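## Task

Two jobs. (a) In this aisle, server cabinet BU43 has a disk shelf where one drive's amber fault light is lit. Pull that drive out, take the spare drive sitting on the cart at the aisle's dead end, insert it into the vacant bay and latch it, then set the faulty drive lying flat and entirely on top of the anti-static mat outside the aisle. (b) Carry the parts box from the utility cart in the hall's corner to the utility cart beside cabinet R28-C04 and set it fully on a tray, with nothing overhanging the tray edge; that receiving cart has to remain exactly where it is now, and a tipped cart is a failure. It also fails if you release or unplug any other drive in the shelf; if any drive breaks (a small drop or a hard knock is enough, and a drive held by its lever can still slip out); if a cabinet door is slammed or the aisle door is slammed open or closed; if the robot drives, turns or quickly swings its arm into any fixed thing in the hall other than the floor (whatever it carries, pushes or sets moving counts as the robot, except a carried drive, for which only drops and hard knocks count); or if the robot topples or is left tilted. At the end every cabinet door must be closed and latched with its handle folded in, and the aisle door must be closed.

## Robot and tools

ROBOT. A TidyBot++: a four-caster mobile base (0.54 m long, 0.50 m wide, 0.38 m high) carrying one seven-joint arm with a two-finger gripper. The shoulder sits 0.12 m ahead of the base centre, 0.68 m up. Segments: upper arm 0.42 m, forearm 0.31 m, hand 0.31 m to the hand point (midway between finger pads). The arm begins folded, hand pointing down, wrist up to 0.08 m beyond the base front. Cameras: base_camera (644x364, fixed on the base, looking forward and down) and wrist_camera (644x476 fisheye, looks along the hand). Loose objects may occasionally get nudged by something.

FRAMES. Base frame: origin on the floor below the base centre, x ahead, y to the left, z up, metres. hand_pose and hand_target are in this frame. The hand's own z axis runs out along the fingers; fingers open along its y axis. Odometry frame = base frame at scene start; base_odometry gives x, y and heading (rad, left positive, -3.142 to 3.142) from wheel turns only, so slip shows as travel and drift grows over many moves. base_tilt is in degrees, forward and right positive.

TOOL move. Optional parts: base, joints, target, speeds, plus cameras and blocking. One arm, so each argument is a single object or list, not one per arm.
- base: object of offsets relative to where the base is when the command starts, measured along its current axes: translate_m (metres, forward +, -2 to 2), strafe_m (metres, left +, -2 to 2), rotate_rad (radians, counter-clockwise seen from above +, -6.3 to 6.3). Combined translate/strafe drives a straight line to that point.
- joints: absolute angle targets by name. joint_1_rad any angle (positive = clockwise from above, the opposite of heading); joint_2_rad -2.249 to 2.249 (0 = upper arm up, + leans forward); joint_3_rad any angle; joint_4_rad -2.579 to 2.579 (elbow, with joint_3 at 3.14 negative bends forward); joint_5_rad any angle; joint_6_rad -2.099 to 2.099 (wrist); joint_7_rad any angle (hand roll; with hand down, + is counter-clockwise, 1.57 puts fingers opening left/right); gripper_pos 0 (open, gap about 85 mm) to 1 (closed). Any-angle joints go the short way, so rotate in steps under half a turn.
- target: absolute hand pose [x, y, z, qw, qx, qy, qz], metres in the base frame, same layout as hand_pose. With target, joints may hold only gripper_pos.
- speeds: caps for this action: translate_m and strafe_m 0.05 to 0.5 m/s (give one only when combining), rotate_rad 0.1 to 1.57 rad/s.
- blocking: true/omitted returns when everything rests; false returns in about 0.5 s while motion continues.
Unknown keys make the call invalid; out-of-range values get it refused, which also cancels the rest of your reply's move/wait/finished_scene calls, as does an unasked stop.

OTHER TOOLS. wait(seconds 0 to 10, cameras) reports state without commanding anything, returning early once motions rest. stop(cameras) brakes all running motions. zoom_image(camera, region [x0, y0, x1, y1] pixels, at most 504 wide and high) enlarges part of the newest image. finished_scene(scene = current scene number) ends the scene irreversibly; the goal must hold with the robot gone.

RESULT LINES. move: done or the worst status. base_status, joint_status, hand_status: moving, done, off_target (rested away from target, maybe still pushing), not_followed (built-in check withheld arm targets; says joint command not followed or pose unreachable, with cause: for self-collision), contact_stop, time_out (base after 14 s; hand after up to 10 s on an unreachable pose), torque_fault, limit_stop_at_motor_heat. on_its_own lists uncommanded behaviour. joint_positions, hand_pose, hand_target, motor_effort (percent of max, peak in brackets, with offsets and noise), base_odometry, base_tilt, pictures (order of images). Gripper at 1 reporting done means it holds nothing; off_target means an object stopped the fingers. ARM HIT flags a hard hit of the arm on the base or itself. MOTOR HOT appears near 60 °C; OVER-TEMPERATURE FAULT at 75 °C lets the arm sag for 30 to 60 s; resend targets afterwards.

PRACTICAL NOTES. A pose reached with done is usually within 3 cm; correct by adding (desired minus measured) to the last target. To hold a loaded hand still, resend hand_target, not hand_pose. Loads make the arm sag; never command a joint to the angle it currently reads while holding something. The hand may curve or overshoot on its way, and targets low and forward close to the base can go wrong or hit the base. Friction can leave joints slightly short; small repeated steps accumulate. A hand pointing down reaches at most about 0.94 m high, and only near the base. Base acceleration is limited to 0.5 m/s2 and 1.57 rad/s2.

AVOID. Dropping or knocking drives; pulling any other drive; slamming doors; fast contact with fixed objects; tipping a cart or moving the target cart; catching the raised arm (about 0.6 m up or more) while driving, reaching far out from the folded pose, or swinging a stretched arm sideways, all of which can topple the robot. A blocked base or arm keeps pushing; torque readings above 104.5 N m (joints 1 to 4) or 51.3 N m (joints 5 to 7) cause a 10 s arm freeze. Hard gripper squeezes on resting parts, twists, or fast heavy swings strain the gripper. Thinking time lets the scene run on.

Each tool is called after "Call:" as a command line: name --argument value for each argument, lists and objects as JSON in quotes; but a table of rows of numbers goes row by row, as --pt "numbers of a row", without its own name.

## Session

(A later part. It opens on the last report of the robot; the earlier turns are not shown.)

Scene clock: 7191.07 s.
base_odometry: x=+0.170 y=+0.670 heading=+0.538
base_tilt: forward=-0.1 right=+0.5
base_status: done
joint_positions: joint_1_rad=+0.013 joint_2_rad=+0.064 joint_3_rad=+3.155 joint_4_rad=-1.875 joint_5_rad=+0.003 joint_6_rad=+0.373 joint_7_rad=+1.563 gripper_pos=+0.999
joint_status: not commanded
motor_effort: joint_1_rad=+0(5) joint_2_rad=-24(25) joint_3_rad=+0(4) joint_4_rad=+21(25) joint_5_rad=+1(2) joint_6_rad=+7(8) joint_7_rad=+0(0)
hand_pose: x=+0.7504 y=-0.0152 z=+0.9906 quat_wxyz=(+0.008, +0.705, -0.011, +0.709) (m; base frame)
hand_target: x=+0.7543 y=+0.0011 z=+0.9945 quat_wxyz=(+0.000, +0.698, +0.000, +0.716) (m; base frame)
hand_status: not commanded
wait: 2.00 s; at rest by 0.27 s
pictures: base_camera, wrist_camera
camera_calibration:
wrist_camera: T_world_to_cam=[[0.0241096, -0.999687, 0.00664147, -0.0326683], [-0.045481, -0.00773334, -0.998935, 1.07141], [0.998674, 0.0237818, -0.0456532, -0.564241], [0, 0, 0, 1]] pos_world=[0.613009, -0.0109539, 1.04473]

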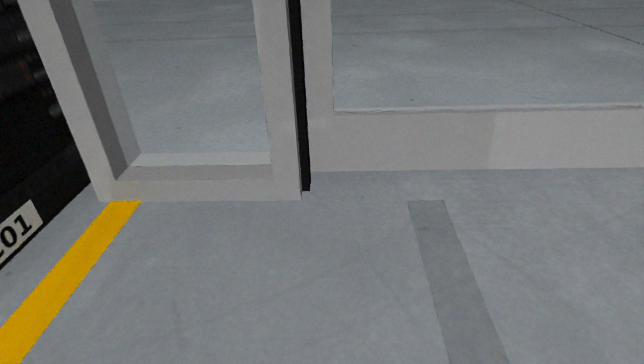

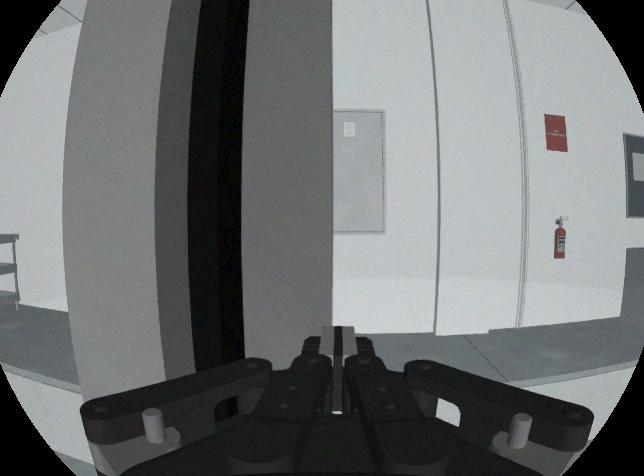

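Call:
move --base '{"strafe_m": -0.14}' --speeds '{"strafe_m": 0.1}' --joints '{"joint_1_rad": 0.0, "joint_2_rad": 0.075, "joint_3_rad": 3.142, "joint_4_rad": -1.87, "joint_6_rad": 0.43}' --cameras '["wrist_camera", "base_camera"]'

Call:
move --base '{"translate_m": 0.06}' --speeds '{"translate_m": 0.05}' --cameras '["wrist_camera"]'

Scene clock: 7252.93 s.
move: done
base_odometry: x=+0.242 y=+0.550 heading=+0.538
base_tilt: forward=-0.1 right=+0.5
base_status: done
joint_positions: joint_1_rad=+0.007 joint_2_rad=+0.064 joint_3_rad=+3.154 joint_4_rad=-1.875 joint_5_rad=+0.003 joint_6_rad=+0.391 joint_7_rad=+1.563 gripper_pos=+0.999
joint_status: all done
motor_effort: joint_1_rad=+0(3) joint_2_rad=-24(26) joint_3_rad=+0(3) joint_4_rad=+22(23) joint_5_rad=+1(1) joint_6_rad=+7(9) joint_7_rad=+0(1)
hand_pose: x=+0.7505 y=-0.0102 z=+0.9962 quat_wxyz=(+0.005, +0.699, -0.008, +0.715) (m; base frame)
hand_target: x=+0.7540 y=+0.0011 z=+1.0038 quat_wxyz=(+0.000, +0.687, +0.000, +0.727) (m; base frame)
hand_status: not commanded
pictures: base_camera, wrist_camera
camera_calibration:
wrist_camera: T_world_to_cam=[[0.0318969, -0.999463, 0.00751443, -0.034456], [-0.0274021, -0.00838989, -0.999589, 1.06409], [0.999115, 0.0316779, -0.027655, -0.582315], [0, 0, 0, 1]] pos_world=[0.612057, -0.00706338, 1.04781]

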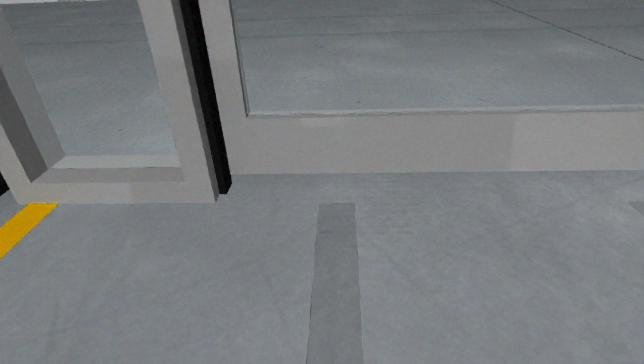

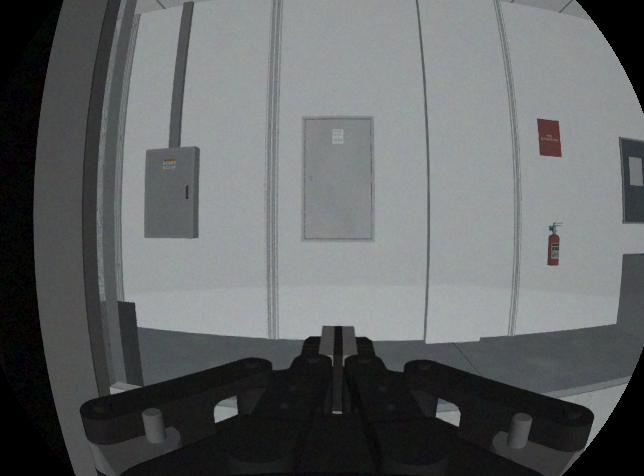

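Scene clock: 7254.63 s.
move: done
base_odometry: x=+0.294 y=+0.581 heading=+0.538
base_tilt: forward=-0.1 right=+0.5
base_status: done
joint_positions: joint_1_rad=+0.007 joint_2_rad=+0.045 joint_3_rad=+3.154 joint_4_rad=-1.895 joint_5_rad=+0.003 joint_6_rad=+0.392 joint_7_rad=+1.563 gripper_pos=+0.999
joint_status: not commanded
motor_effort: joint_1_rad=-3(3) joint_2_rad=-16(25) joint_3_rad=-1(2) joint_4_rad=+28(29) joint_5_rad=+2(2) joint_6_rad=+10(10) joint_7_rad=+0(1)
hand_pose: x=+0.7424 y=-0.0101 z=+0.9960 quat_wxyz=(+0.005, +0.699, -0.008, +0.715) (m; base frame)
hand_target: x=+0.7540 y=+0.0011 z=+1.0038 quat_wxyz=(+0.000, +0.687, +0.000, +0.727) (m; base frame)
hand_status: not commanded
pictures: wrist_camera
camera_calibration:
wrist_camera: T_world_to_cam=[[0.0319964, -0.999462, 0.00718042, -0.0338094], [-0.0283116, -0.00808752, -0.999566, 1.0643], [0.999087, 0.0317793, -0.0285551, -0.573365], [0, 0, 0, 1]] pos_world=[0.604055, -0.0069626, 1.04771]

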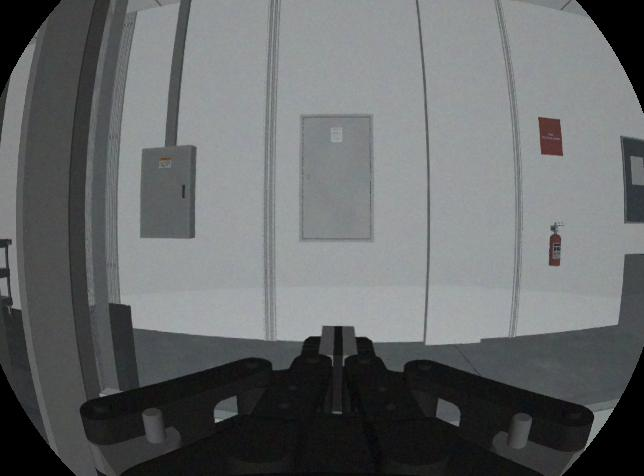

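Call:
move --base '{"translate_m": 0.12}' --speeds '{"translate_m": 0.06}' --cameras '["wrist_camera", "base_camera"]'

Scene clock: 7263.57 s.
move: done
base_odometry: x=+0.397 y=+0.642 heading=+0.538
base_tilt: forward=-0.1 right=+0.5
base_status: done
joint_positions: joint_1_rad=+0.011 joint_2_rad=+0.042 joint_3_rad=+3.154 joint_4_rad=-1.897 joint_5_rad=+0.003 joint_6_rad=+0.392 joint_7_rad=+1.563 gripper_pos=+0.999
joint_status: not commanded
motor_effort: joint_1_rad=-1(7) joint_2_rad=-16(20) joint_3_rad=+0(4) joint_4_rad=+27(32) joint_5_rad=+1(3) joint_6_rad=+10(11) joint_7_rad=+0(1)
hand_pose: x=+0.7412 y=-0.0124 z=+0.9960 quat_wxyz=(+0.006, +0.699, -0.009, +0.715) (m; base frame)
hand_target: x=+0.7540 y=+0.0011 z=+1.0038 quat_wxyz=(+0.000, +0.687, +0.000, +0.727) (m; base frame)
hand_status: not commanded
pictures: base_camera, wrist_camera
camera_calibration:
wrist_camera: T_world_to_cam=[[0.0282957, -0.999574, 0.00716323, -0.0333189], [-0.0283423, -0.00796549, -0.999567, 1.06437], [0.999198, 0.0280804, -0.0285556, -0.572206], [0, 0, 0, 1]] pos_world=[0.602856, -0.00875868, 1.04781]

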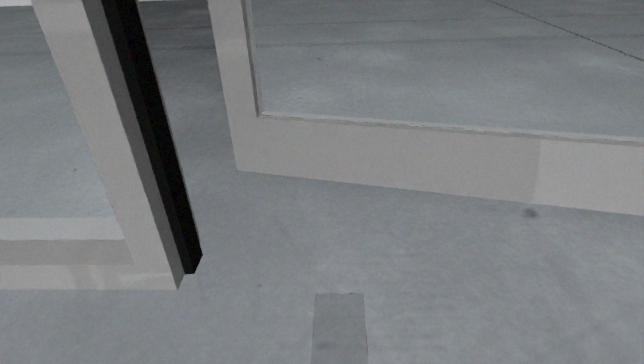

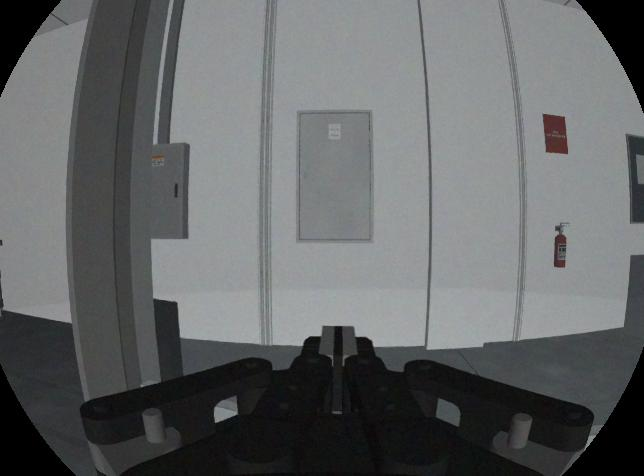

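Call:
move --base '{"translate_m": -0.3}' --speeds '{"translate_m": 0.4}' --blocking false --cameras '["base_camera"]'

Call:
wait --seconds 0.5 --cameras '["base_camera"]'

Call:
wait --seconds 0.5 --cameras '["base_camera"]'

Call:
wait --seconds 1.0 --cameras '["base_camera"]'

Scene clock: 7272.67 s.
move: moving
base_odometry: x=+0.333 y=+0.604 heading=+0.538
base_tilt: forward=+0.0 right=+0.5
base_status: translate_m moving
joint_positions: joint_1_rad=+0.008 joint_2_rad=+0.074 joint_3_rad=+3.153 joint_4_rad=-1.877 joint_5_rad=+0.003 joint_6_rad=+0.392 joint_7_rad=+1.563 gripper_pos=+0.999
joint_status: not commanded
motor_effort: joint_1_rad=+0(1) joint_2_rad=-26(27) joint_3_rad=+0(2) joint_4_rad=+21(26) joint_5_rad=+1(1) joint_6_rad=+8(9) joint_7_rad=+0(1)
hand_pose: x=+0.7532 y=-0.0105 z=+0.9884 quat_wxyz=(+0.005, +0.703, -0.008, +0.711) (m; base frame)
hand_target: x=+0.7540 y=+0.0011 z=+1.0038 quat_wxyz=(+0.000, +0.687, +0.000, +0.727) (m; base frame)
hand_status: not commanded
pictures: base_camera

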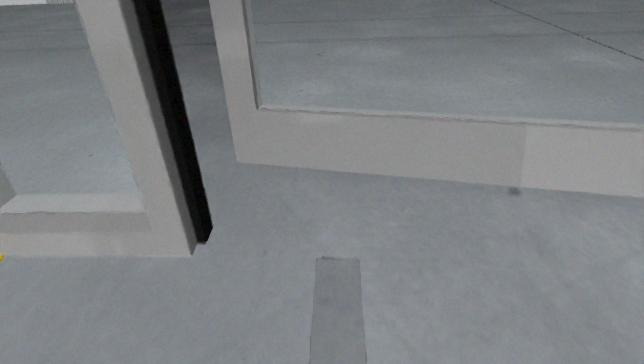

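Scene clock: 7273.17 s.
earlier move: moving
base_odometry: x=+0.198 y=+0.523 heading=+0.537
base_tilt: forward=+0.0 right=+0.5
base_status: translate_m moving
joint_positions: joint_1_rad=+0.007 joint_2_rad=+0.076 joint_3_rad=+3.153 joint_4_rad=-1.877 joint_5_rad=+0.003 joint_6_rad=+0.392 joint_7_rad=+1.563 gripper_pos=+0.999
joint_status: not commanded
motor_effort: joint_1_rad=-1(4) joint_2_rad=-23(27) joint_3_rad=+1(4) joint_4_rad=+22(26) joint_5_rad=+1(1) joint_6_rad=+8(9) joint_7_rad=+0(1)
hand_pose: x=+0.7539 y=-0.0095 z=+0.9869 quat_wxyz=(+0.005, +0.704, -0.007, +0.710) (m; base frame)
hand_target: x=+0.7540 y=+0.0011 z=+1.0038 quat_wxyz=(+0.000, +0.687, +0.000, +0.727) (m; base frame)
hand_status: not commanded
wait: 0.50 s; no rest
pictures: base_camera

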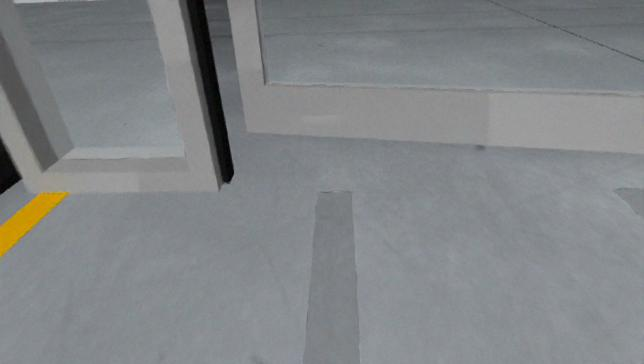

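Scene clock: 7273.67 s.
earlier move: moving
base_odometry: x=+0.139 y=+0.488 heading=+0.537
base_tilt: forward=-0.1 right=+0.5
base_status: translate_m moving
joint_positions: joint_1_rad=+0.007 joint_2_rad=+0.074 joint_3_rad=+3.153 joint_4_rad=-1.877 joint_5_rad=+0.003 joint_6_rad=+0.392 joint_7_rad=+1.563 gripper_pos=+0.999
joint_status: not commanded
motor_effort: joint_1_rad=+0(4) joint_2_rad=-22(27) joint_3_rad=+0(4) joint_4_rad=+21(26) joint_5_rad=+1(1) joint_6_rad=+8(9) joint_7_rad=+0(1)
hand_pose: x=+0.7533 y=-0.0095 z=+0.9883 quat_wxyz=(+0.005, +0.703, -0.007, +0.711) (m; base frame)
hand_target: x=+0.7540 y=+0.0011 z=+1.0038 quat_wxyz=(+0.000, +0.687, +0.000, +0.727) (m; base frame)
hand_status: not commanded
wait: 0.50 s; no rest
pictures: base_camera

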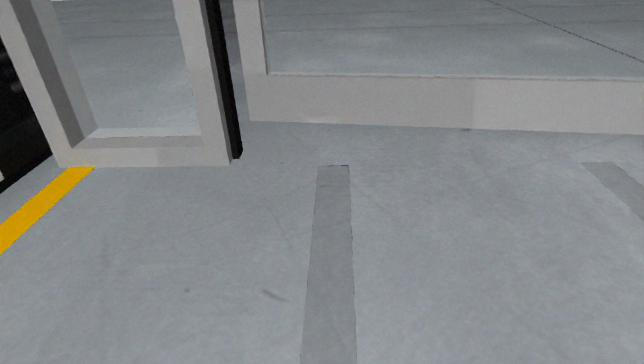

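Scene clock: 7274.03 s.
earlier move: done
base_odometry: x=+0.139 y=+0.488 heading=+0.537
base_tilt: forward=-0.1 right=+0.6
base_status: done
joint_positions: joint_1_rad=+0.007 joint_2_rad=+0.074 joint_3_rad=+3.153 joint_4_rad=-1.877 joint_5_rad=+0.003 joint_6_rad=+0.392 joint_7_rad=+1.563 gripper_pos=+0.999
joint_status: not commanded
motor_effort: joint_1_rad=+0(4) joint_2_rad=-24(27) joint_3_rad=+1(4) joint_4_rad=+21(26) joint_5_rad=+1(1) joint_6_rad=+7(9) joint_7_rad=+0(1)
hand_pose: x=+0.7533 y=-0.0095 z=+0.9882 quat_wxyz=(+0.005, +0.703, -0.007, +0.711) (m; base frame)
hand_target: x=+0.7540 y=+0.0011 z=+1.0038 quat_wxyz=(+0.000, +0.687, +0.000, +0.727) (m; base frame)
hand_status: not commanded
wait: 0.37 of 1 s (the move ended)
pictures: base_camera

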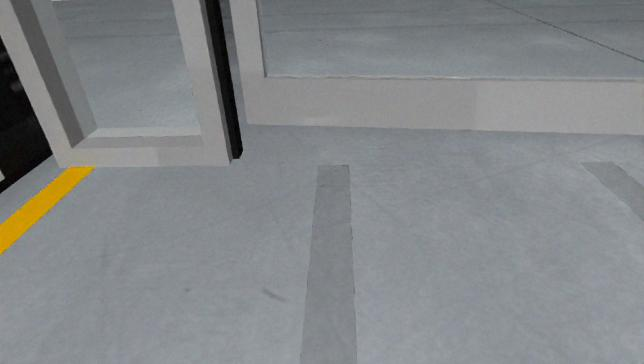

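Call:
wait --seconds 1.0 --cameras '["base_camera"]'

Call:
wait --seconds 3.0 --cameras '["base_camera", "wrist_camera"]'

Scene clock: 7280.83 s.
base_odometry: x=+0.139 y=+0.488 heading=+0.537
base_tilt: forward=+0.0 right=+0.5
base_status: done
joint_positions: joint_1_rad=+0.007 joint_2_rad=+0.074 joint_3_rad=+3.153 joint_4_rad=-1.877 joint_5_rad=+0.003 joint_6_rad=+0.392 joint_7_rad=+1.563 gripper_pos=+0.999
joint_status: not commanded
motor_effort: joint_1_rad=+0(4) joint_2_rad=-23(27) joint_3_rad=+0(4) joint_4_rad=+21(26) joint_5_rad=+1(1) joint_6_rad=+8(9) joint_7_rad=+0(1)
hand_pose: x=+0.7533 y=-0.0095 z=+0.9882 quat_wxyz=(+0.005, +0.703, -0.007, +0.711) (m; base frame)
hand_target: x=+0.7540 y=+0.0011 z=+1.0038 quat_wxyz=(+0.000, +0.687, +0.000, +0.727) (m; base frame)
hand_status: not commanded
wait: 1.00 s; at rest from the start
pictures: base_camera

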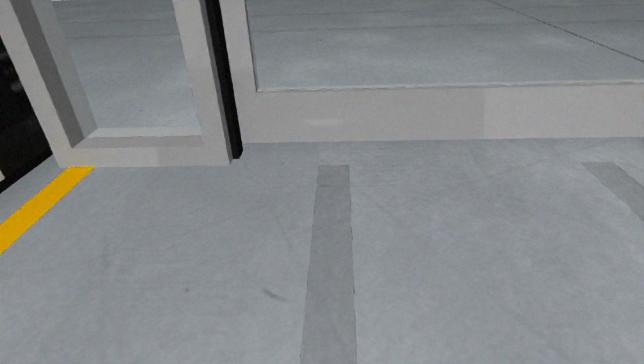

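Scene clock: 7283.83 s.
base_odometry: x=+0.139 y=+0.488 heading=+0.537
base_tilt: forward=-0.1 right=+0.5
base_status: done
joint_positions: joint_1_rad=+0.007 joint_2_rad=+0.074 joint_3_rad=+3.153 joint_4_rad=-1.877 joint_5_rad=+0.003 joint_6_rad=+0.392 joint_7_rad=+1.563 gripper_pos=+0.999
joint_status: not commanded
motor_effort: joint_1_rad=+0(4) joint_2_rad=-24(27) joint_3_rad=+0(4) joint_4_rad=+21(26) joint_5_rad=+1(1) joint_6_rad=+7(9) joint_7_rad=+0(1)
hand_pose: x=+0.7533 y=-0.0095 z=+0.9882 quat_wxyz=(+0.005, +0.703, -0.007, +0.711) (m; base frame)
hand_target: x=+0.7540 y=+0.0011 z=+1.0038 quat_wxyz=(+0.000, +0.687, +0.000, +0.727) (m; base frame)
hand_status: not commanded
wait: 3.00 s; at rest by 0.27 s
pictures: base_camera, wrist_camera
camera_calibration:
wrist_camera: T_world_to_cam=[[0.0332812, -0.999422, 0.00687205, -0.0341037], [-0.0398049, -0.00819586, -0.999174, 1.06521], [0.998653, 0.0329802, -0.0400547, -0.572757], [0, 0, 0, 1]] pos_world=[0.615521, -0.00646407, 1.04162]

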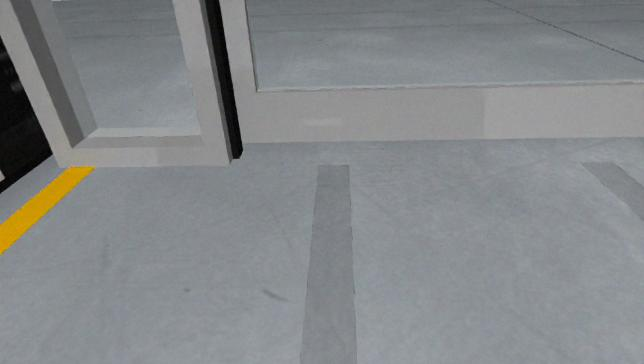

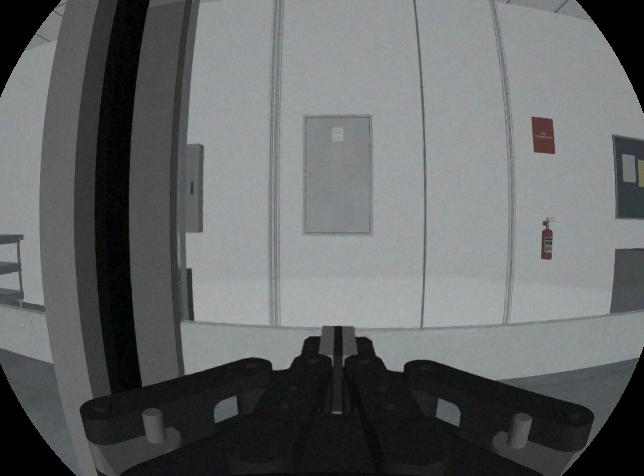

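Call:
move --joints '{"joint_1_rad": -0.7, "joint_2_rad": -0.33, "joint_3_rad": 3.142, "joint_4_rad": -2.4, "joint_6_rad": 0.6}' --cameras '["wrist_camera"]'

Call:
move --joints '{"joint_1_rad": 0.7}' --cameras '["wrist_camera"]'

Scene clock: 7301.73 s.
move: done
base_odometry: x=+0.139 y=+0.488 heading=+0.537
base_tilt: forward=-0.1 right=+0.5
base_status: not commanded
joint_positions: joint_1_rad=-0.684 joint_2_rad=-0.304 joint_3_rad=+3.151 joint_4_rad=-2.378 joint_5_rad=+0.003 joint_6_rad=+0.533 joint_7_rad=+1.563 gripper_pos=+0.999
joint_status: all done
motor_effort: joint_1_rad=+0(2) joint_2_rad=-9(25) joint_3_rad=+0(2) joint_4_rad=+20(22) joint_5_rad=+1(1) joint_6_rad=+7(8) joint_7_rad=+0(1)
hand_pose: x=+0.4778 y=+0.2888 z=+0.9413 quat_wxyz=(-0.241, +0.658, +0.229, +0.676) (m; base frame)
hand_target: x=+0.4620 y=+0.2904 z=+0.9607 quat_wxyz=(-0.254, +0.630, +0.230, +0.697) (m; base frame)
hand_status: not commanded
pictures: wrist_camera
camera_calibration:
wrist_camera: T_world_to_cam=[[0.664526, -0.747253, 0.00415612, -0.0983906], [-0.0127549, -0.0169034, -0.999776, 0.999908], [0.747156, 0.664324, -0.0207639, -0.389733], [0, 0, 0, 1]] pos_world=[0.369328, 0.202288, 0.992001]

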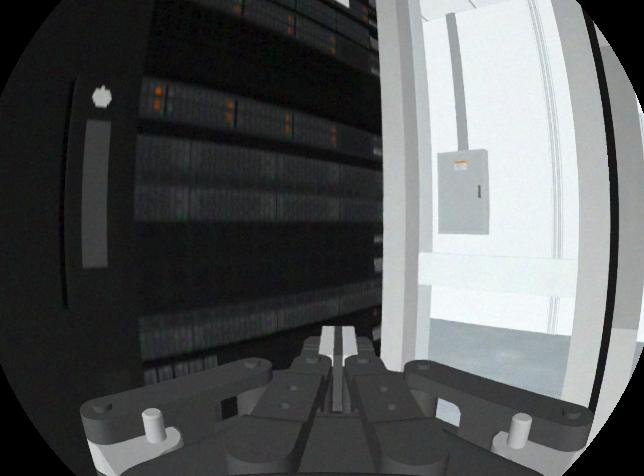

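Scene clock: 7304.40 s.
move: done
base_odometry: x=+0.139 y=+0.488 heading=+0.537
base_tilt: forward=-0.1 right=+0.5
base_status: not commanded
joint_positions: joint_1_rad=+0.684 joint_2_rad=-0.304 joint_3_rad=+3.151 joint_4_rad=-2.378 joint_5_rad=+0.003 joint_6_rad=+0.534 joint_7_rad=+1.563 gripper_pos=+0.999
joint_status: all done
motor_effort: joint_1_rad=+0(2) joint_2_rad=-9(10) joint_3_rad=+1(1) joint_4_rad=+21(21) joint_5_rad=+1(1) joint_6_rad=+7(8) joint_7_rad=+0(1)
hand_pose: x=+0.4742 y=-0.2933 z=+0.9416 quat_wxyz=(+0.241, +0.654, -0.238, +0.677) (m; base frame)
hand_target: x=+0.4634 y=-0.2886 z=+0.9607 quat_wxyz=(+0.255, +0.630, -0.230, +0.697) (m; base frame)
hand_status: not commanded
pictures: wrist_camera
camera_calibration:
wrist_camera: T_world_to_cam=[[-0.598098, -0.801412, 0.00425753, 0.0518045], [-0.0183846, 0.00840903, -0.999796, 1.00047], [0.801212, -0.598054, -0.019763, -0.397153], [0, 0, 0, 1]] pos_world=[0.367581, -0.204415, 0.9922]

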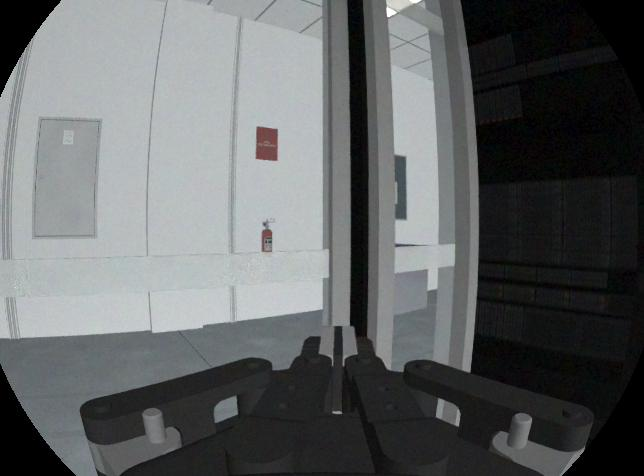

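Call:
zoom_image --camera "wrist_camera" --region '[370, 140, 470, 340]'

Scaled by 2.520.

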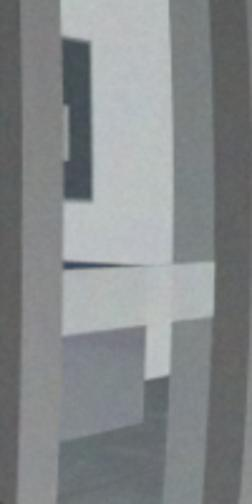

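Call:
move --joints '{"joint_1_rad": 0.0}' --base '{"translate_m": -0.3}' --speeds '{"translate_m": 0.2}' --cameras '["base_camera", "wrist_camera"]'

Call:
move --base '{"rotate_rad": -3.1416}' --speeds '{"rotate_rad": 0.5}'

Scene clock: 7373.97 s.
move: done
base_odometry: x=-0.119 y=+0.335 heading=+0.537
base_tilt: forward=-0.1 right=+0.6
base_status: done
joint_positions: joint_1_rad=+0.016 joint_2_rad=-0.315 joint_3_rad=+3.151 joint_4_rad=-2.380 joint_5_rad=+0.003 joint_6_rad=+0.536 joint_7_rad=+1.563 gripper_pos=+0.999
joint_status: all done
motor_effort: joint_1_rad=-1(2) joint_2_rad=-9(11) joint_3_rad=+1(2) joint_4_rad=+20(21) joint_5_rad=+1(1) joint_6_rad=+8(8) joint_7_rad=+0(1)
hand_pose: x=+0.5764 y=-0.0102 z=+0.9458 quat_wxyz=(+0.005, +0.692, -0.011, +0.722) (m; base frame)
hand_target: x=+0.5684 y=+0.0011 z=+0.9607 quat_wxyz=(+0.000, +0.671, +0.000, +0.742) (m; base frame)
hand_status: not commanded
pictures: base_camera, wrist_camera
camera_calibration:
wrist_camera: T_world_to_cam=[[0.0268455, -0.999629, 0.00470365, -0.0228604], [-0.00923358, -0.00495311, -0.999945, 0.998839], [0.999597, 0.0268006, -0.00936311, -0.427448], [0, 0, 0, 1]] pos_world=[0.437112, -0.00644865, 0.994889]

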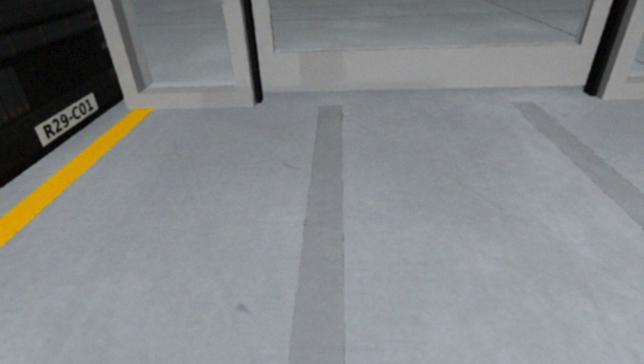

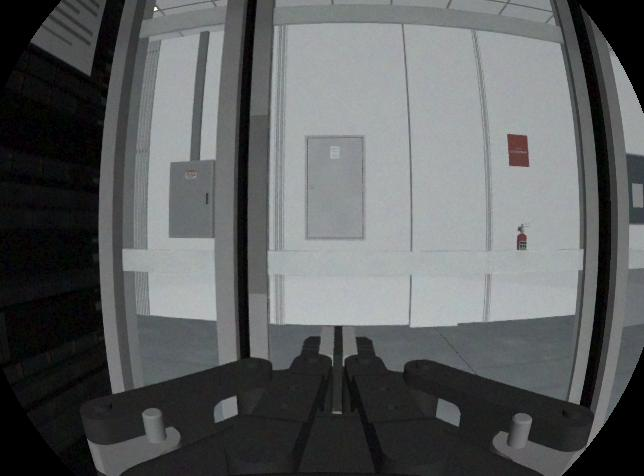

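Scene clock: 7380.87 s.
move: done
base_odometry: x=-0.119 y=+0.335 heading=-2.604
base_tilt: forward=-0.1 right=+0.5
base_status: done
joint_positions: joint_1_rad=+0.011 joint_2_rad=-0.315 joint_3_rad=+3.151 joint_4_rad=-2.380 joint_5_rad=+0.003 joint_6_rad=+0.537 joint_7_rad=+1.563 gripper_pos=+0.999
joint_status: not commanded
motor_effort: joint_1_rad=-1(2) joint_2_rad=-9(10) joint_3_rad=+0(2) joint_4_rad=+20(21) joint_5_rad=+1(1) joint_6_rad=+7(8) joint_7_rad=+0(1)
hand_pose: x=+0.5764 y=-0.0081 z=+0.9459 quat_wxyz=(+0.004, +0.692, -0.009, +0.722) (m; base frame)
hand_target: x=+0.5684 y=+0.0011 z=+0.9607 quat_wxyz=(+0.000, +0.671, +0.000, +0.742) (m; base frame)
hand_status: not commanded
pictures: base_camera, wrist_camera
camera_calibration:
wrist_camera: T_world_to_cam=[[0.0314457, -0.999494, 0.00470542, -0.0233778], [-0.00881095, -0.00498477, -0.999949, 0.998764], [0.999467, 0.0314026, -0.00896324, -0.427805], [0, 0, 0, 1]] pos_world=[0.437112, -0.00495317, 0.994989]

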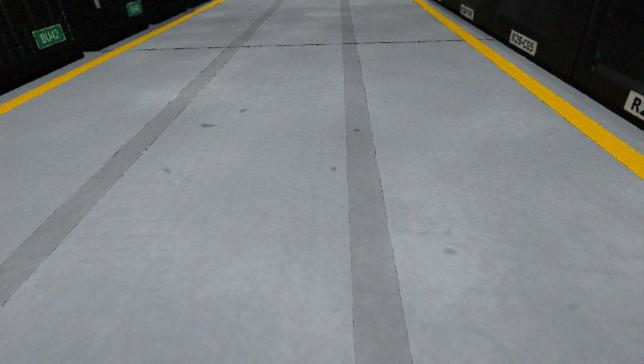

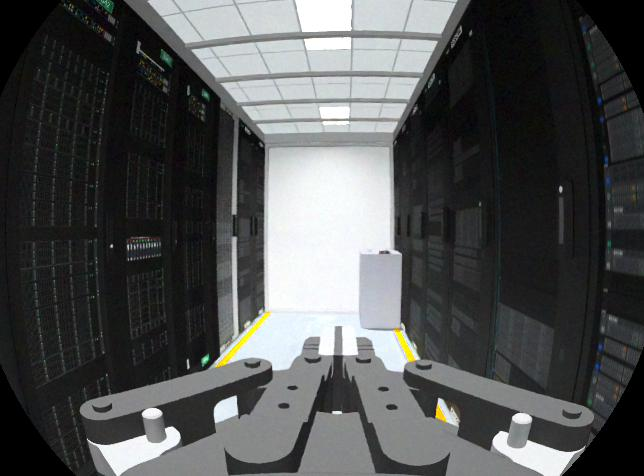

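Call:
zoom_image --camera "base_camera" --region '[430, 10, 540, 120]'

Call:
zoom_image --camera "base_camera" --region '[534, 80, 644, 190]'

Scaled by 4.582.

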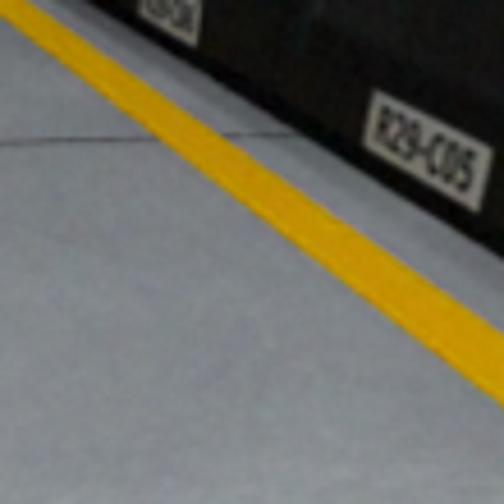

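Scaled by 4.582.

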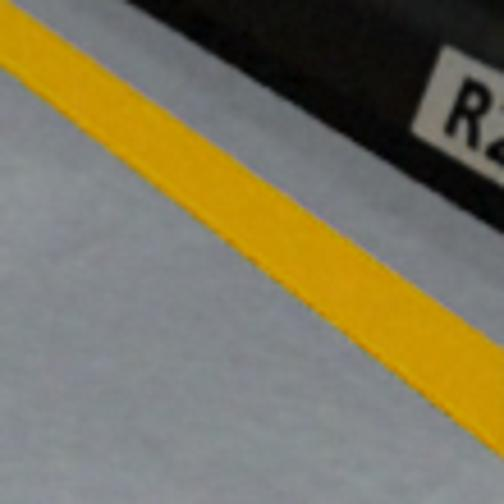

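Call:
move --base '{"rotate_rad": -0.065}' --speeds '{"rotate_rad": 0.2}' --cameras '["base_camera"]'

Call:
zoom_image --camera "base_camera" --region '[400, 10, 510, 120]'

Call:
zoom_image --camera "base_camera" --region '[534, 120, 644, 230]'

Scene clock: 7408.43 s.
move: done
base_odometry: x=-0.119 y=+0.335 heading=-2.669
base_tilt: forward=-0.1 right=+0.5
base_status: done
joint_positions: joint_1_rad=+0.010 joint_2_rad=-0.315 joint_3_rad=+3.150 joint_4_rad=-2.380 joint_5_rad=+0.003 joint_6_rad=+0.537 joint_7_rad=+1.563 gripper_pos=+0.999
joint_status: not commanded
motor_effort: joint_1_rad=+0(2) joint_2_rad=-9(9) joint_3_rad=+1(3) joint_4_rad=+20(21) joint_5_rad=+1(1) joint_6_rad=+7(8) joint_7_rad=+0(1)
hand_pose: x=+0.5765 y=-0.0072 z=+0.9459 quat_wxyz=(+0.003, +0.692, -0.009, +0.722) (m; base frame)
hand_target: x=+0.5684 y=+0.0011 z=+0.9607 quat_wxyz=(+0.000, +0.671, +0.000, +0.742) (m; base frame)
hand_status: not commanded
pictures: base_camera

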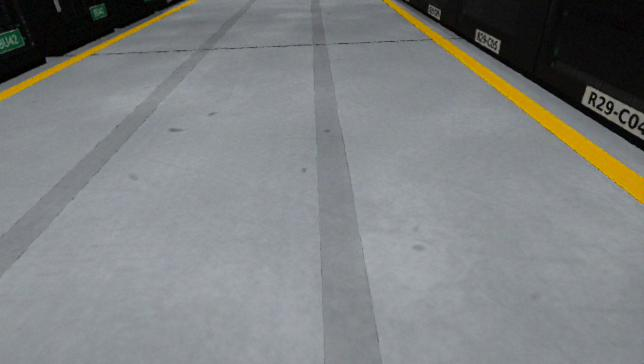

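Scaled by 4.582.

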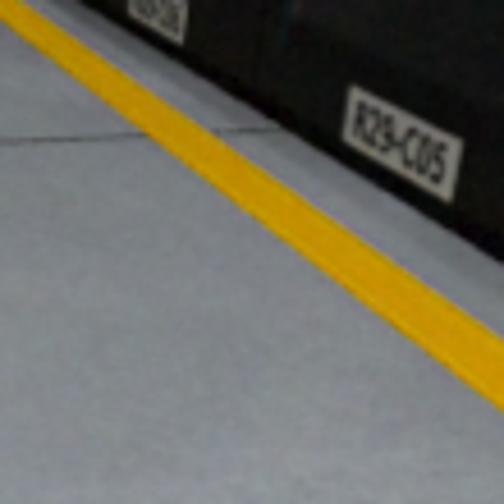

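Scaled by 4.582.

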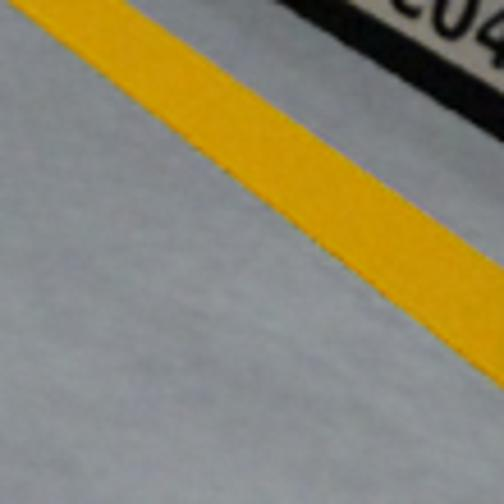

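Call:
move --base '{"translate_m": 1.9}' --speeds '{"translate_m": 0.35}' --cameras '["base_camera", "wrist_camera"]'

Scene clock: 7429.83 s.
move: done
base_odometry: x=-1.811 y=-0.531 heading=-2.669
base_tilt: forward=-0.1 right=+0.5
base_status: done
joint_positions: joint_1_rad=+0.010 joint_2_rad=-0.318 joint_3_rad=+3.150 joint_4_rad=-2.381 joint_5_rad=+0.003 joint_6_rad=+0.539 joint_7_rad=+1.563 gripper_pos=+0.999
joint_status: not commanded
motor_effort: joint_1_rad=+1(1) joint_2_rad=-9(12) joint_3_rad=+0(1) joint_4_rad=+21(21) joint_5_rad=+1(1) joint_6_rad=+7(8) joint_7_rad=+0(1)
hand_pose: x=+0.5756 y=-0.0072 z=+0.9472 quat_wxyz=(+0.003, +0.691, -0.009, +0.723) (m; base frame)
hand_target: x=+0.5684 y=+0.0011 z=+0.9607 quat_wxyz=(+0.000, +0.671, +0.000, +0.742) (m; base frame)
hand_status: not commanded
pictures: base_camera, wrist_camera
camera_calibration:
wrist_camera: T_world_to_cam=[[0.0332258, -0.999436, 0.00492838, -0.0237509], [-0.00509622, -0.00510046, -0.999974, 0.99796], [0.999435, 0.0331998, -0.00526281, -0.43049], [0, 0, 0, 1]] pos_world=[0.436122, -0.00435524, 0.995785]

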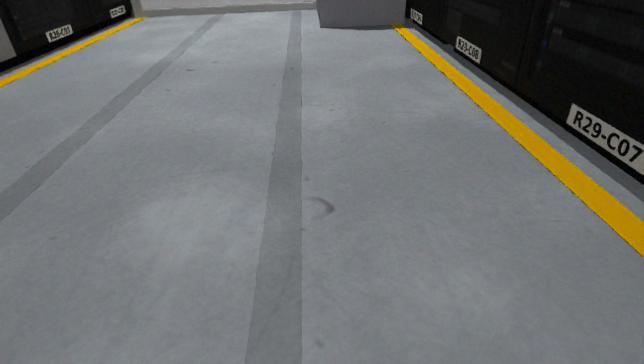

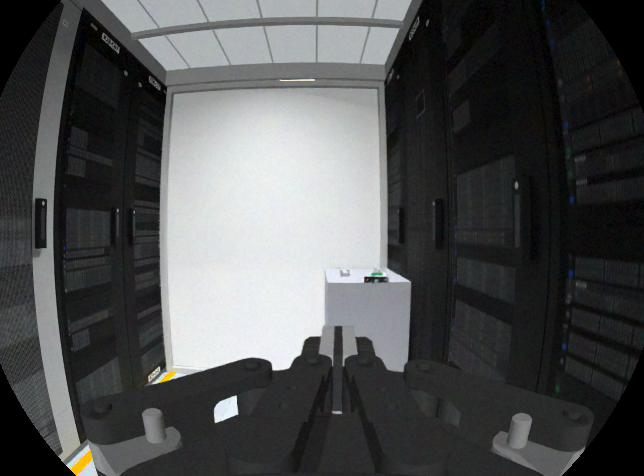

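Call:
move --base '{"translate_m": 1.0}' --speeds '{"translate_m": 0.25}' --cameras '["base_camera", "wrist_camera"]'

Call:
zoom_image --camera "base_camera" --region '[470, 80, 644, 260]'

Call:
zoom_image --camera "wrist_camera" --region '[290, 250, 450, 370]'

Scene clock: 7456.97 s.
move: done
base_odometry: x=-2.701 y=-0.986 heading=-2.670
base_tilt: forward=-0.1 right=+0.5
base_status: done
joint_positions: joint_1_rad=+0.010 joint_2_rad=-0.320 joint_3_rad=+3.150 joint_4_rad=-2.382 joint_5_rad=+0.003 joint_6_rad=+0.539 joint_7_rad=+1.563 gripper_pos=+0.999
joint_status: not commanded
motor_effort: joint_1_rad=-1(1) joint_2_rad=-9(12) joint_3_rad=+1(1) joint_4_rad=+21(21) joint_5_rad=+1(1) joint_6_rad=+7(8) joint_7_rad=+0(1)
hand_pose: x=+0.5749 y=-0.0072 z=+0.9482 quat_wxyz=(+0.003, +0.690, -0.009, +0.724) (m; base frame)
hand_target: x=+0.5684 y=+0.0011 z=+0.9607 quat_wxyz=(+0.000, +0.671, +0.000, +0.742) (m; base frame)
hand_status: not commanded
pictures: base_camera, wrist_camera
camera_calibration:
wrist_camera: T_world_to_cam=[[0.0332121, -0.999435, 0.00511469, -0.0239041], [-0.0024912, -0.00520028, -0.999983, 0.997428], [0.999445, 0.0331988, -0.00266251, -0.43219], [0, 0, 0, 1]] pos_world=[0.435229, -0.00435553, 0.996383]

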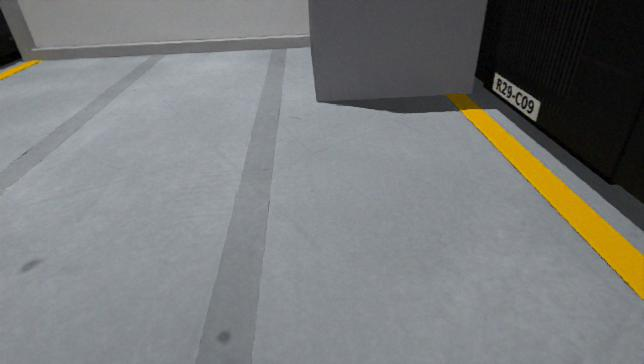

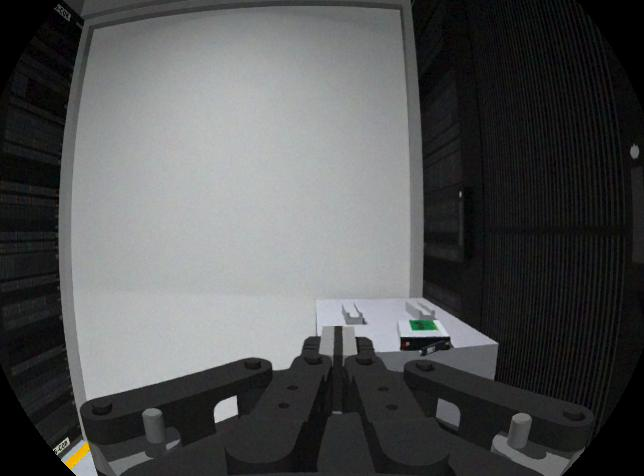

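Scaled by 2.800.

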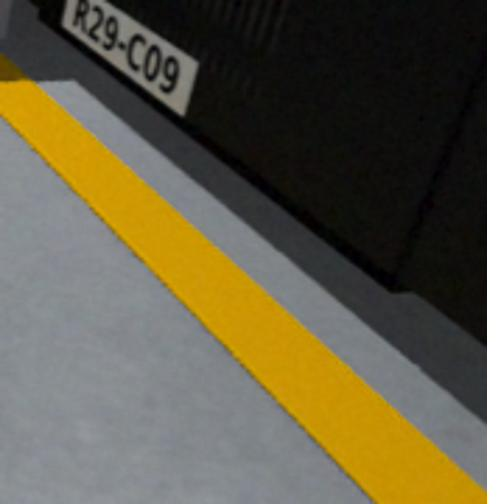

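Scaled by 3.150.

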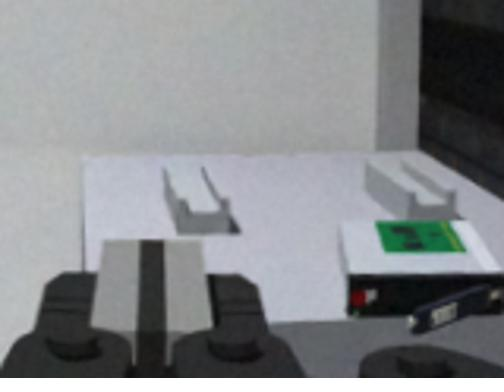

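Call:
move --base '{"translate_m": 0.18, "strafe_m": -0.05}' --speeds '{"translate_m": 0.1}' --joints '{"joint_1_rad": 0.19, "joint_2_rad": -0.36, "joint_3_rad": 3.142, "joint_4_rad": -2.3, "joint_6_rad": 0.3, "joint_7_rad": 1.571}' --cameras '["base_camera", "wrist_camera"]'

Call:
zoom_image --camera "wrist_camera" --region '[250, 250, 450, 400]'

Scene clock: 7511.40 s.
move: done
base_odometry: x=-2.885 y=-1.023 heading=-2.669
base_tilt: forward=+0.0 right=+0.5
base_status: done
joint_positions: joint_1_rad=+0.175 joint_2_rad=-0.337 joint_3_rad=+3.150 joint_4_rad=-2.317 joint_5_rad=+0.003 joint_6_rad=+0.354 joint_7_rad=+1.563 gripper_pos=+0.999
joint_status: all done
motor_effort: joint_1_rad=+0(2) joint_2_rad=-9(11) joint_3_rad=+0(2) joint_4_rad=+21(21) joint_5_rad=+1(1) joint_6_rad=+8(9) joint_7_rad=+0(1)
hand_pose: x=+0.5717 y=-0.0830 z=+0.9366 quat_wxyz=(+0.060, +0.723, -0.069, +0.685) (m; base frame)
hand_target: x=+0.5665 y=-0.0849 z=+0.9406 quat_wxyz=(+0.065, +0.728, -0.069, +0.679) (m; base frame)
hand_status: not commanded
pictures: base_camera, wrist_camera
camera_calibration:
wrist_camera: T_world_to_cam=[[-0.131609, -0.991302, -0.000131077, 0.000300968], [-0.105297, 0.0141111, -0.994341, 1.0406], [0.985693, -0.13085, -0.106238, -0.335207], [0, 0, 0, 1]] pos_world=[0.440023, -0.0582477, 0.9991]

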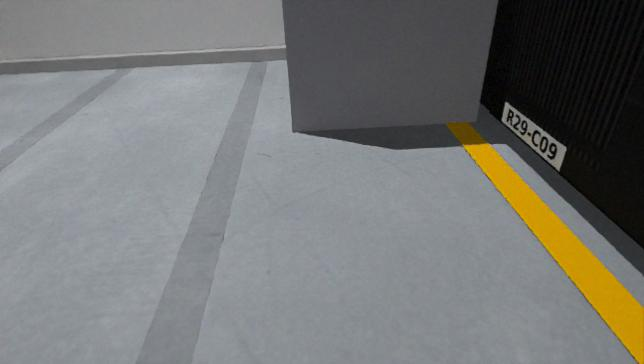

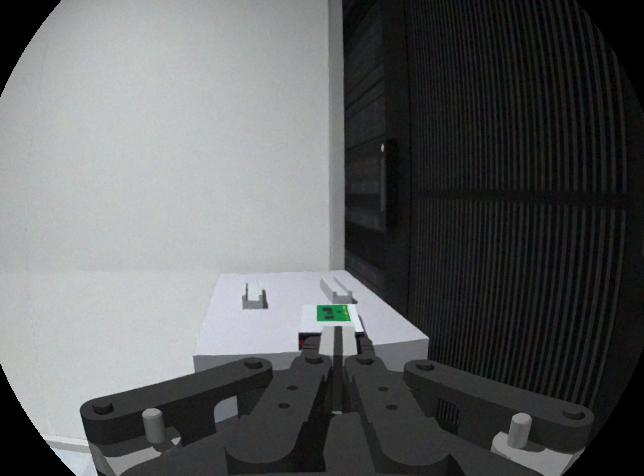

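Scaled by 2.520.

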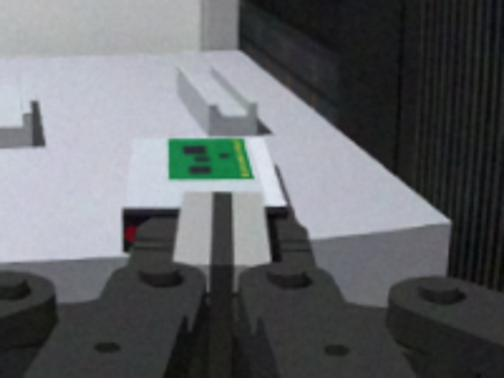

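Call:
move --base '{"strafe_m": 0.12}' --speeds '{"strafe_m": 0.1}' --joints '{"joint_1_rad": 0.145}' --cameras '["wrist_camera"]'

Call:
zoom_image --camera "wrist_camera" --region '[340, 280, 490, 390]'

Scene clock: 7571.93 s.
move: done
base_odometry: x=-2.830 y=-1.130 heading=-2.669
base_tilt: forward=+0.0 right=+0.5
base_status: done
joint_positions: joint_1_rad=+0.152 joint_2_rad=-0.337 joint_3_rad=+3.150 joint_4_rad=-2.317 joint_5_rad=+0.003 joint_6_rad=+0.353 joint_7_rad=+1.563 gripper_pos=+0.999
joint_status: all done
motor_effort: joint_1_rad=+0(2) joint_2_rad=-9(10) joint_3_rad=+1(2) joint_4_rad=+21(22) joint_5_rad=+1(1) joint_6_rad=+7(8) joint_7_rad=+0(0)
hand_pose: x=+0.5734 y=-0.0722 z=+0.9366 quat_wxyz=(+0.052, +0.724, -0.060, +0.685) (m; base frame)
hand_target: x=+0.5699 y=-0.0647 z=+0.9406 quat_wxyz=(+0.050, +0.729, -0.053, +0.680) (m; base frame)
hand_status: not commanded
pictures: wrist_camera
camera_calibration:
wrist_camera: T_world_to_cam=[[-0.108005, -0.99415, -0.00010403, -0.00251271], [-0.106105, 0.0116314, -0.994287, 1.04081], [0.988472, -0.107377, -0.106741, -0.335005], [0, 0, 0, 1]] pos_world=[0.441307, -0.0505758, 0.9991]

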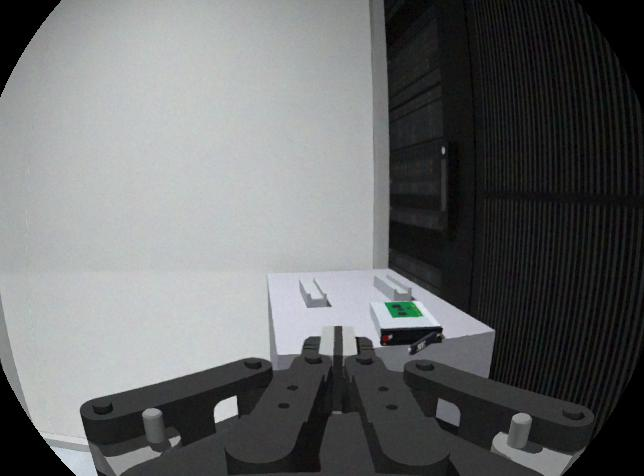

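Scaled by 3.360.

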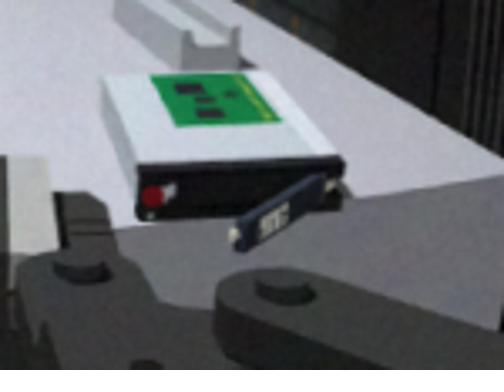

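Call:
move --joints '{"joint_1_rad": 0.36, "joint_2_rad": 0.509, "joint_3_rad": 3.142, "joint_4_rad": -0.689, "joint_5_rad": 0.0, "joint_6_rad": -1.944, "joint_7_rad": 1.78}' --cameras '["wrist_camera"]'

Scene clock: 7638.17 s.
move: done
base_odometry: x=-2.830 y=-1.130 heading=-2.669
base_tilt: forward=-0.1 right=+0.5
base_status: not commanded
joint_positions: joint_1_rad=+0.343 joint_2_rad=+0.493 joint_3_rad=+3.150 joint_4_rad=-0.709 joint_5_rad=+0.003 joint_6_rad=-1.882 joint_7_rad=+1.737 gripper_pos=+0.999
joint_status: all done
motor_effort: joint_1_rad=+0(2) joint_2_rad=-34(35) joint_3_rad=+0(1) joint_4_rad=+16(23) joint_5_rad=+1(2) joint_6_rad=+0(8) joint_7_rad=+0(1)
hand_pose: x=+0.5986 y=-0.1741 z=+0.8552 quat_wxyz=(+0.011, +0.995, -0.092, +0.027) (m; base frame)
hand_target: x=+0.5852 y=-0.1742 z=+0.8524 quat_wxyz=(+0.000, +0.997, -0.076, +0.000) (m; base frame)
hand_status: not commanded
pictures: wrist_camera
camera_calibration:
wrist_camera: T_world_to_cam=[[-0.170959, -0.984712, -0.0333952, -0.0332931], [-0.985223, 0.17121, -0.00479926, 0.671593], [0.0104435, 0.0320813, -0.999431, 0.993704], [0, 0, 0, 1]] pos_world=[0.6456, -0.179647, 0.99525]

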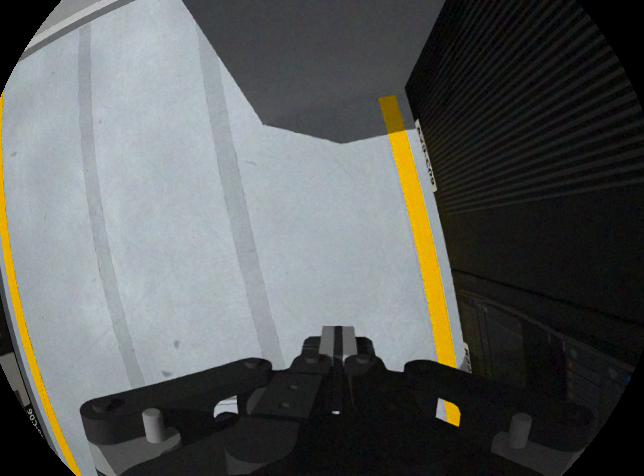

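Call:
move --base '{"translate_m": 0.3, "strafe_m": -0.12}' --speeds '{"translate_m": 0.1}' --cameras '["wrist_camera", "base_camera"]'

Scene clock: 7645.90 s.
move: done
base_odometry: x=-3.152 y=-1.160 heading=-2.669
base_tilt: forward=-0.1 right=+0.5
base_status: done
joint_positions: joint_1_rad=+0.345 joint_2_rad=+0.502 joint_3_rad=+3.150 joint_4_rad=-0.707 joint_5_rad=+0.003 joint_6_rad=-1.889 joint_7_rad=+1.738 gripper_pos=+0.999
joint_status: not commanded
motor_effort: joint_1_rad=-1(1) joint_2_rad=-33(36) joint_3_rad=+0(1) joint_4_rad=+16(17) joint_5_rad=+1(1) joint_6_rad=+0(1) joint_7_rad=+0(1)
hand_pose: x=+0.5982 y=-0.1749 z=+0.8510 quat_wxyz=(+0.009, +0.995, -0.093, +0.020) (m; base frame)
hand_target: x=+0.5852 y=-0.1742 z=+0.8524 quat_wxyz=(+0.000, +0.997, -0.076, +0.000) (m; base frame)
hand_status: not commanded
pictures: base_camera, wrist_camera
camera_calibration:
wrist_camera: T_world_to_cam=[[-0.172985, -0.984274, -0.0357957, -0.0309266], [-0.984921, 0.172776, 0.00888366, 0.659758], [-0.00255933, 0.0367927, -0.99932, 0.997938], [0, 0, 0, 1]] pos_world=[0.647014, -0.181147, 0.990291]

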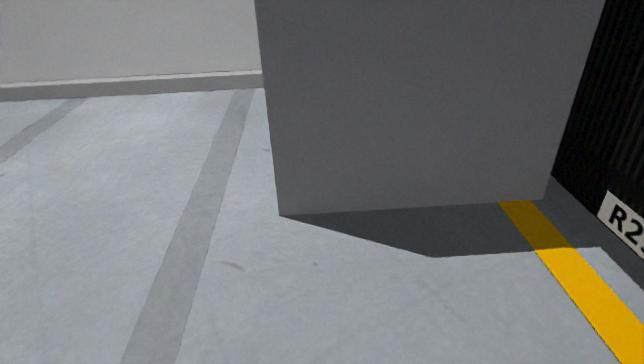

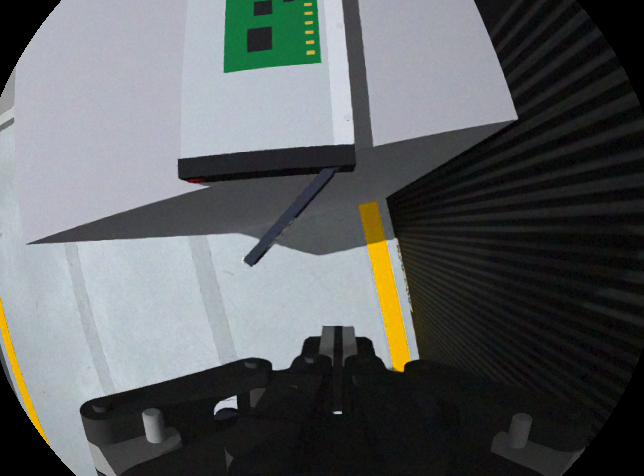

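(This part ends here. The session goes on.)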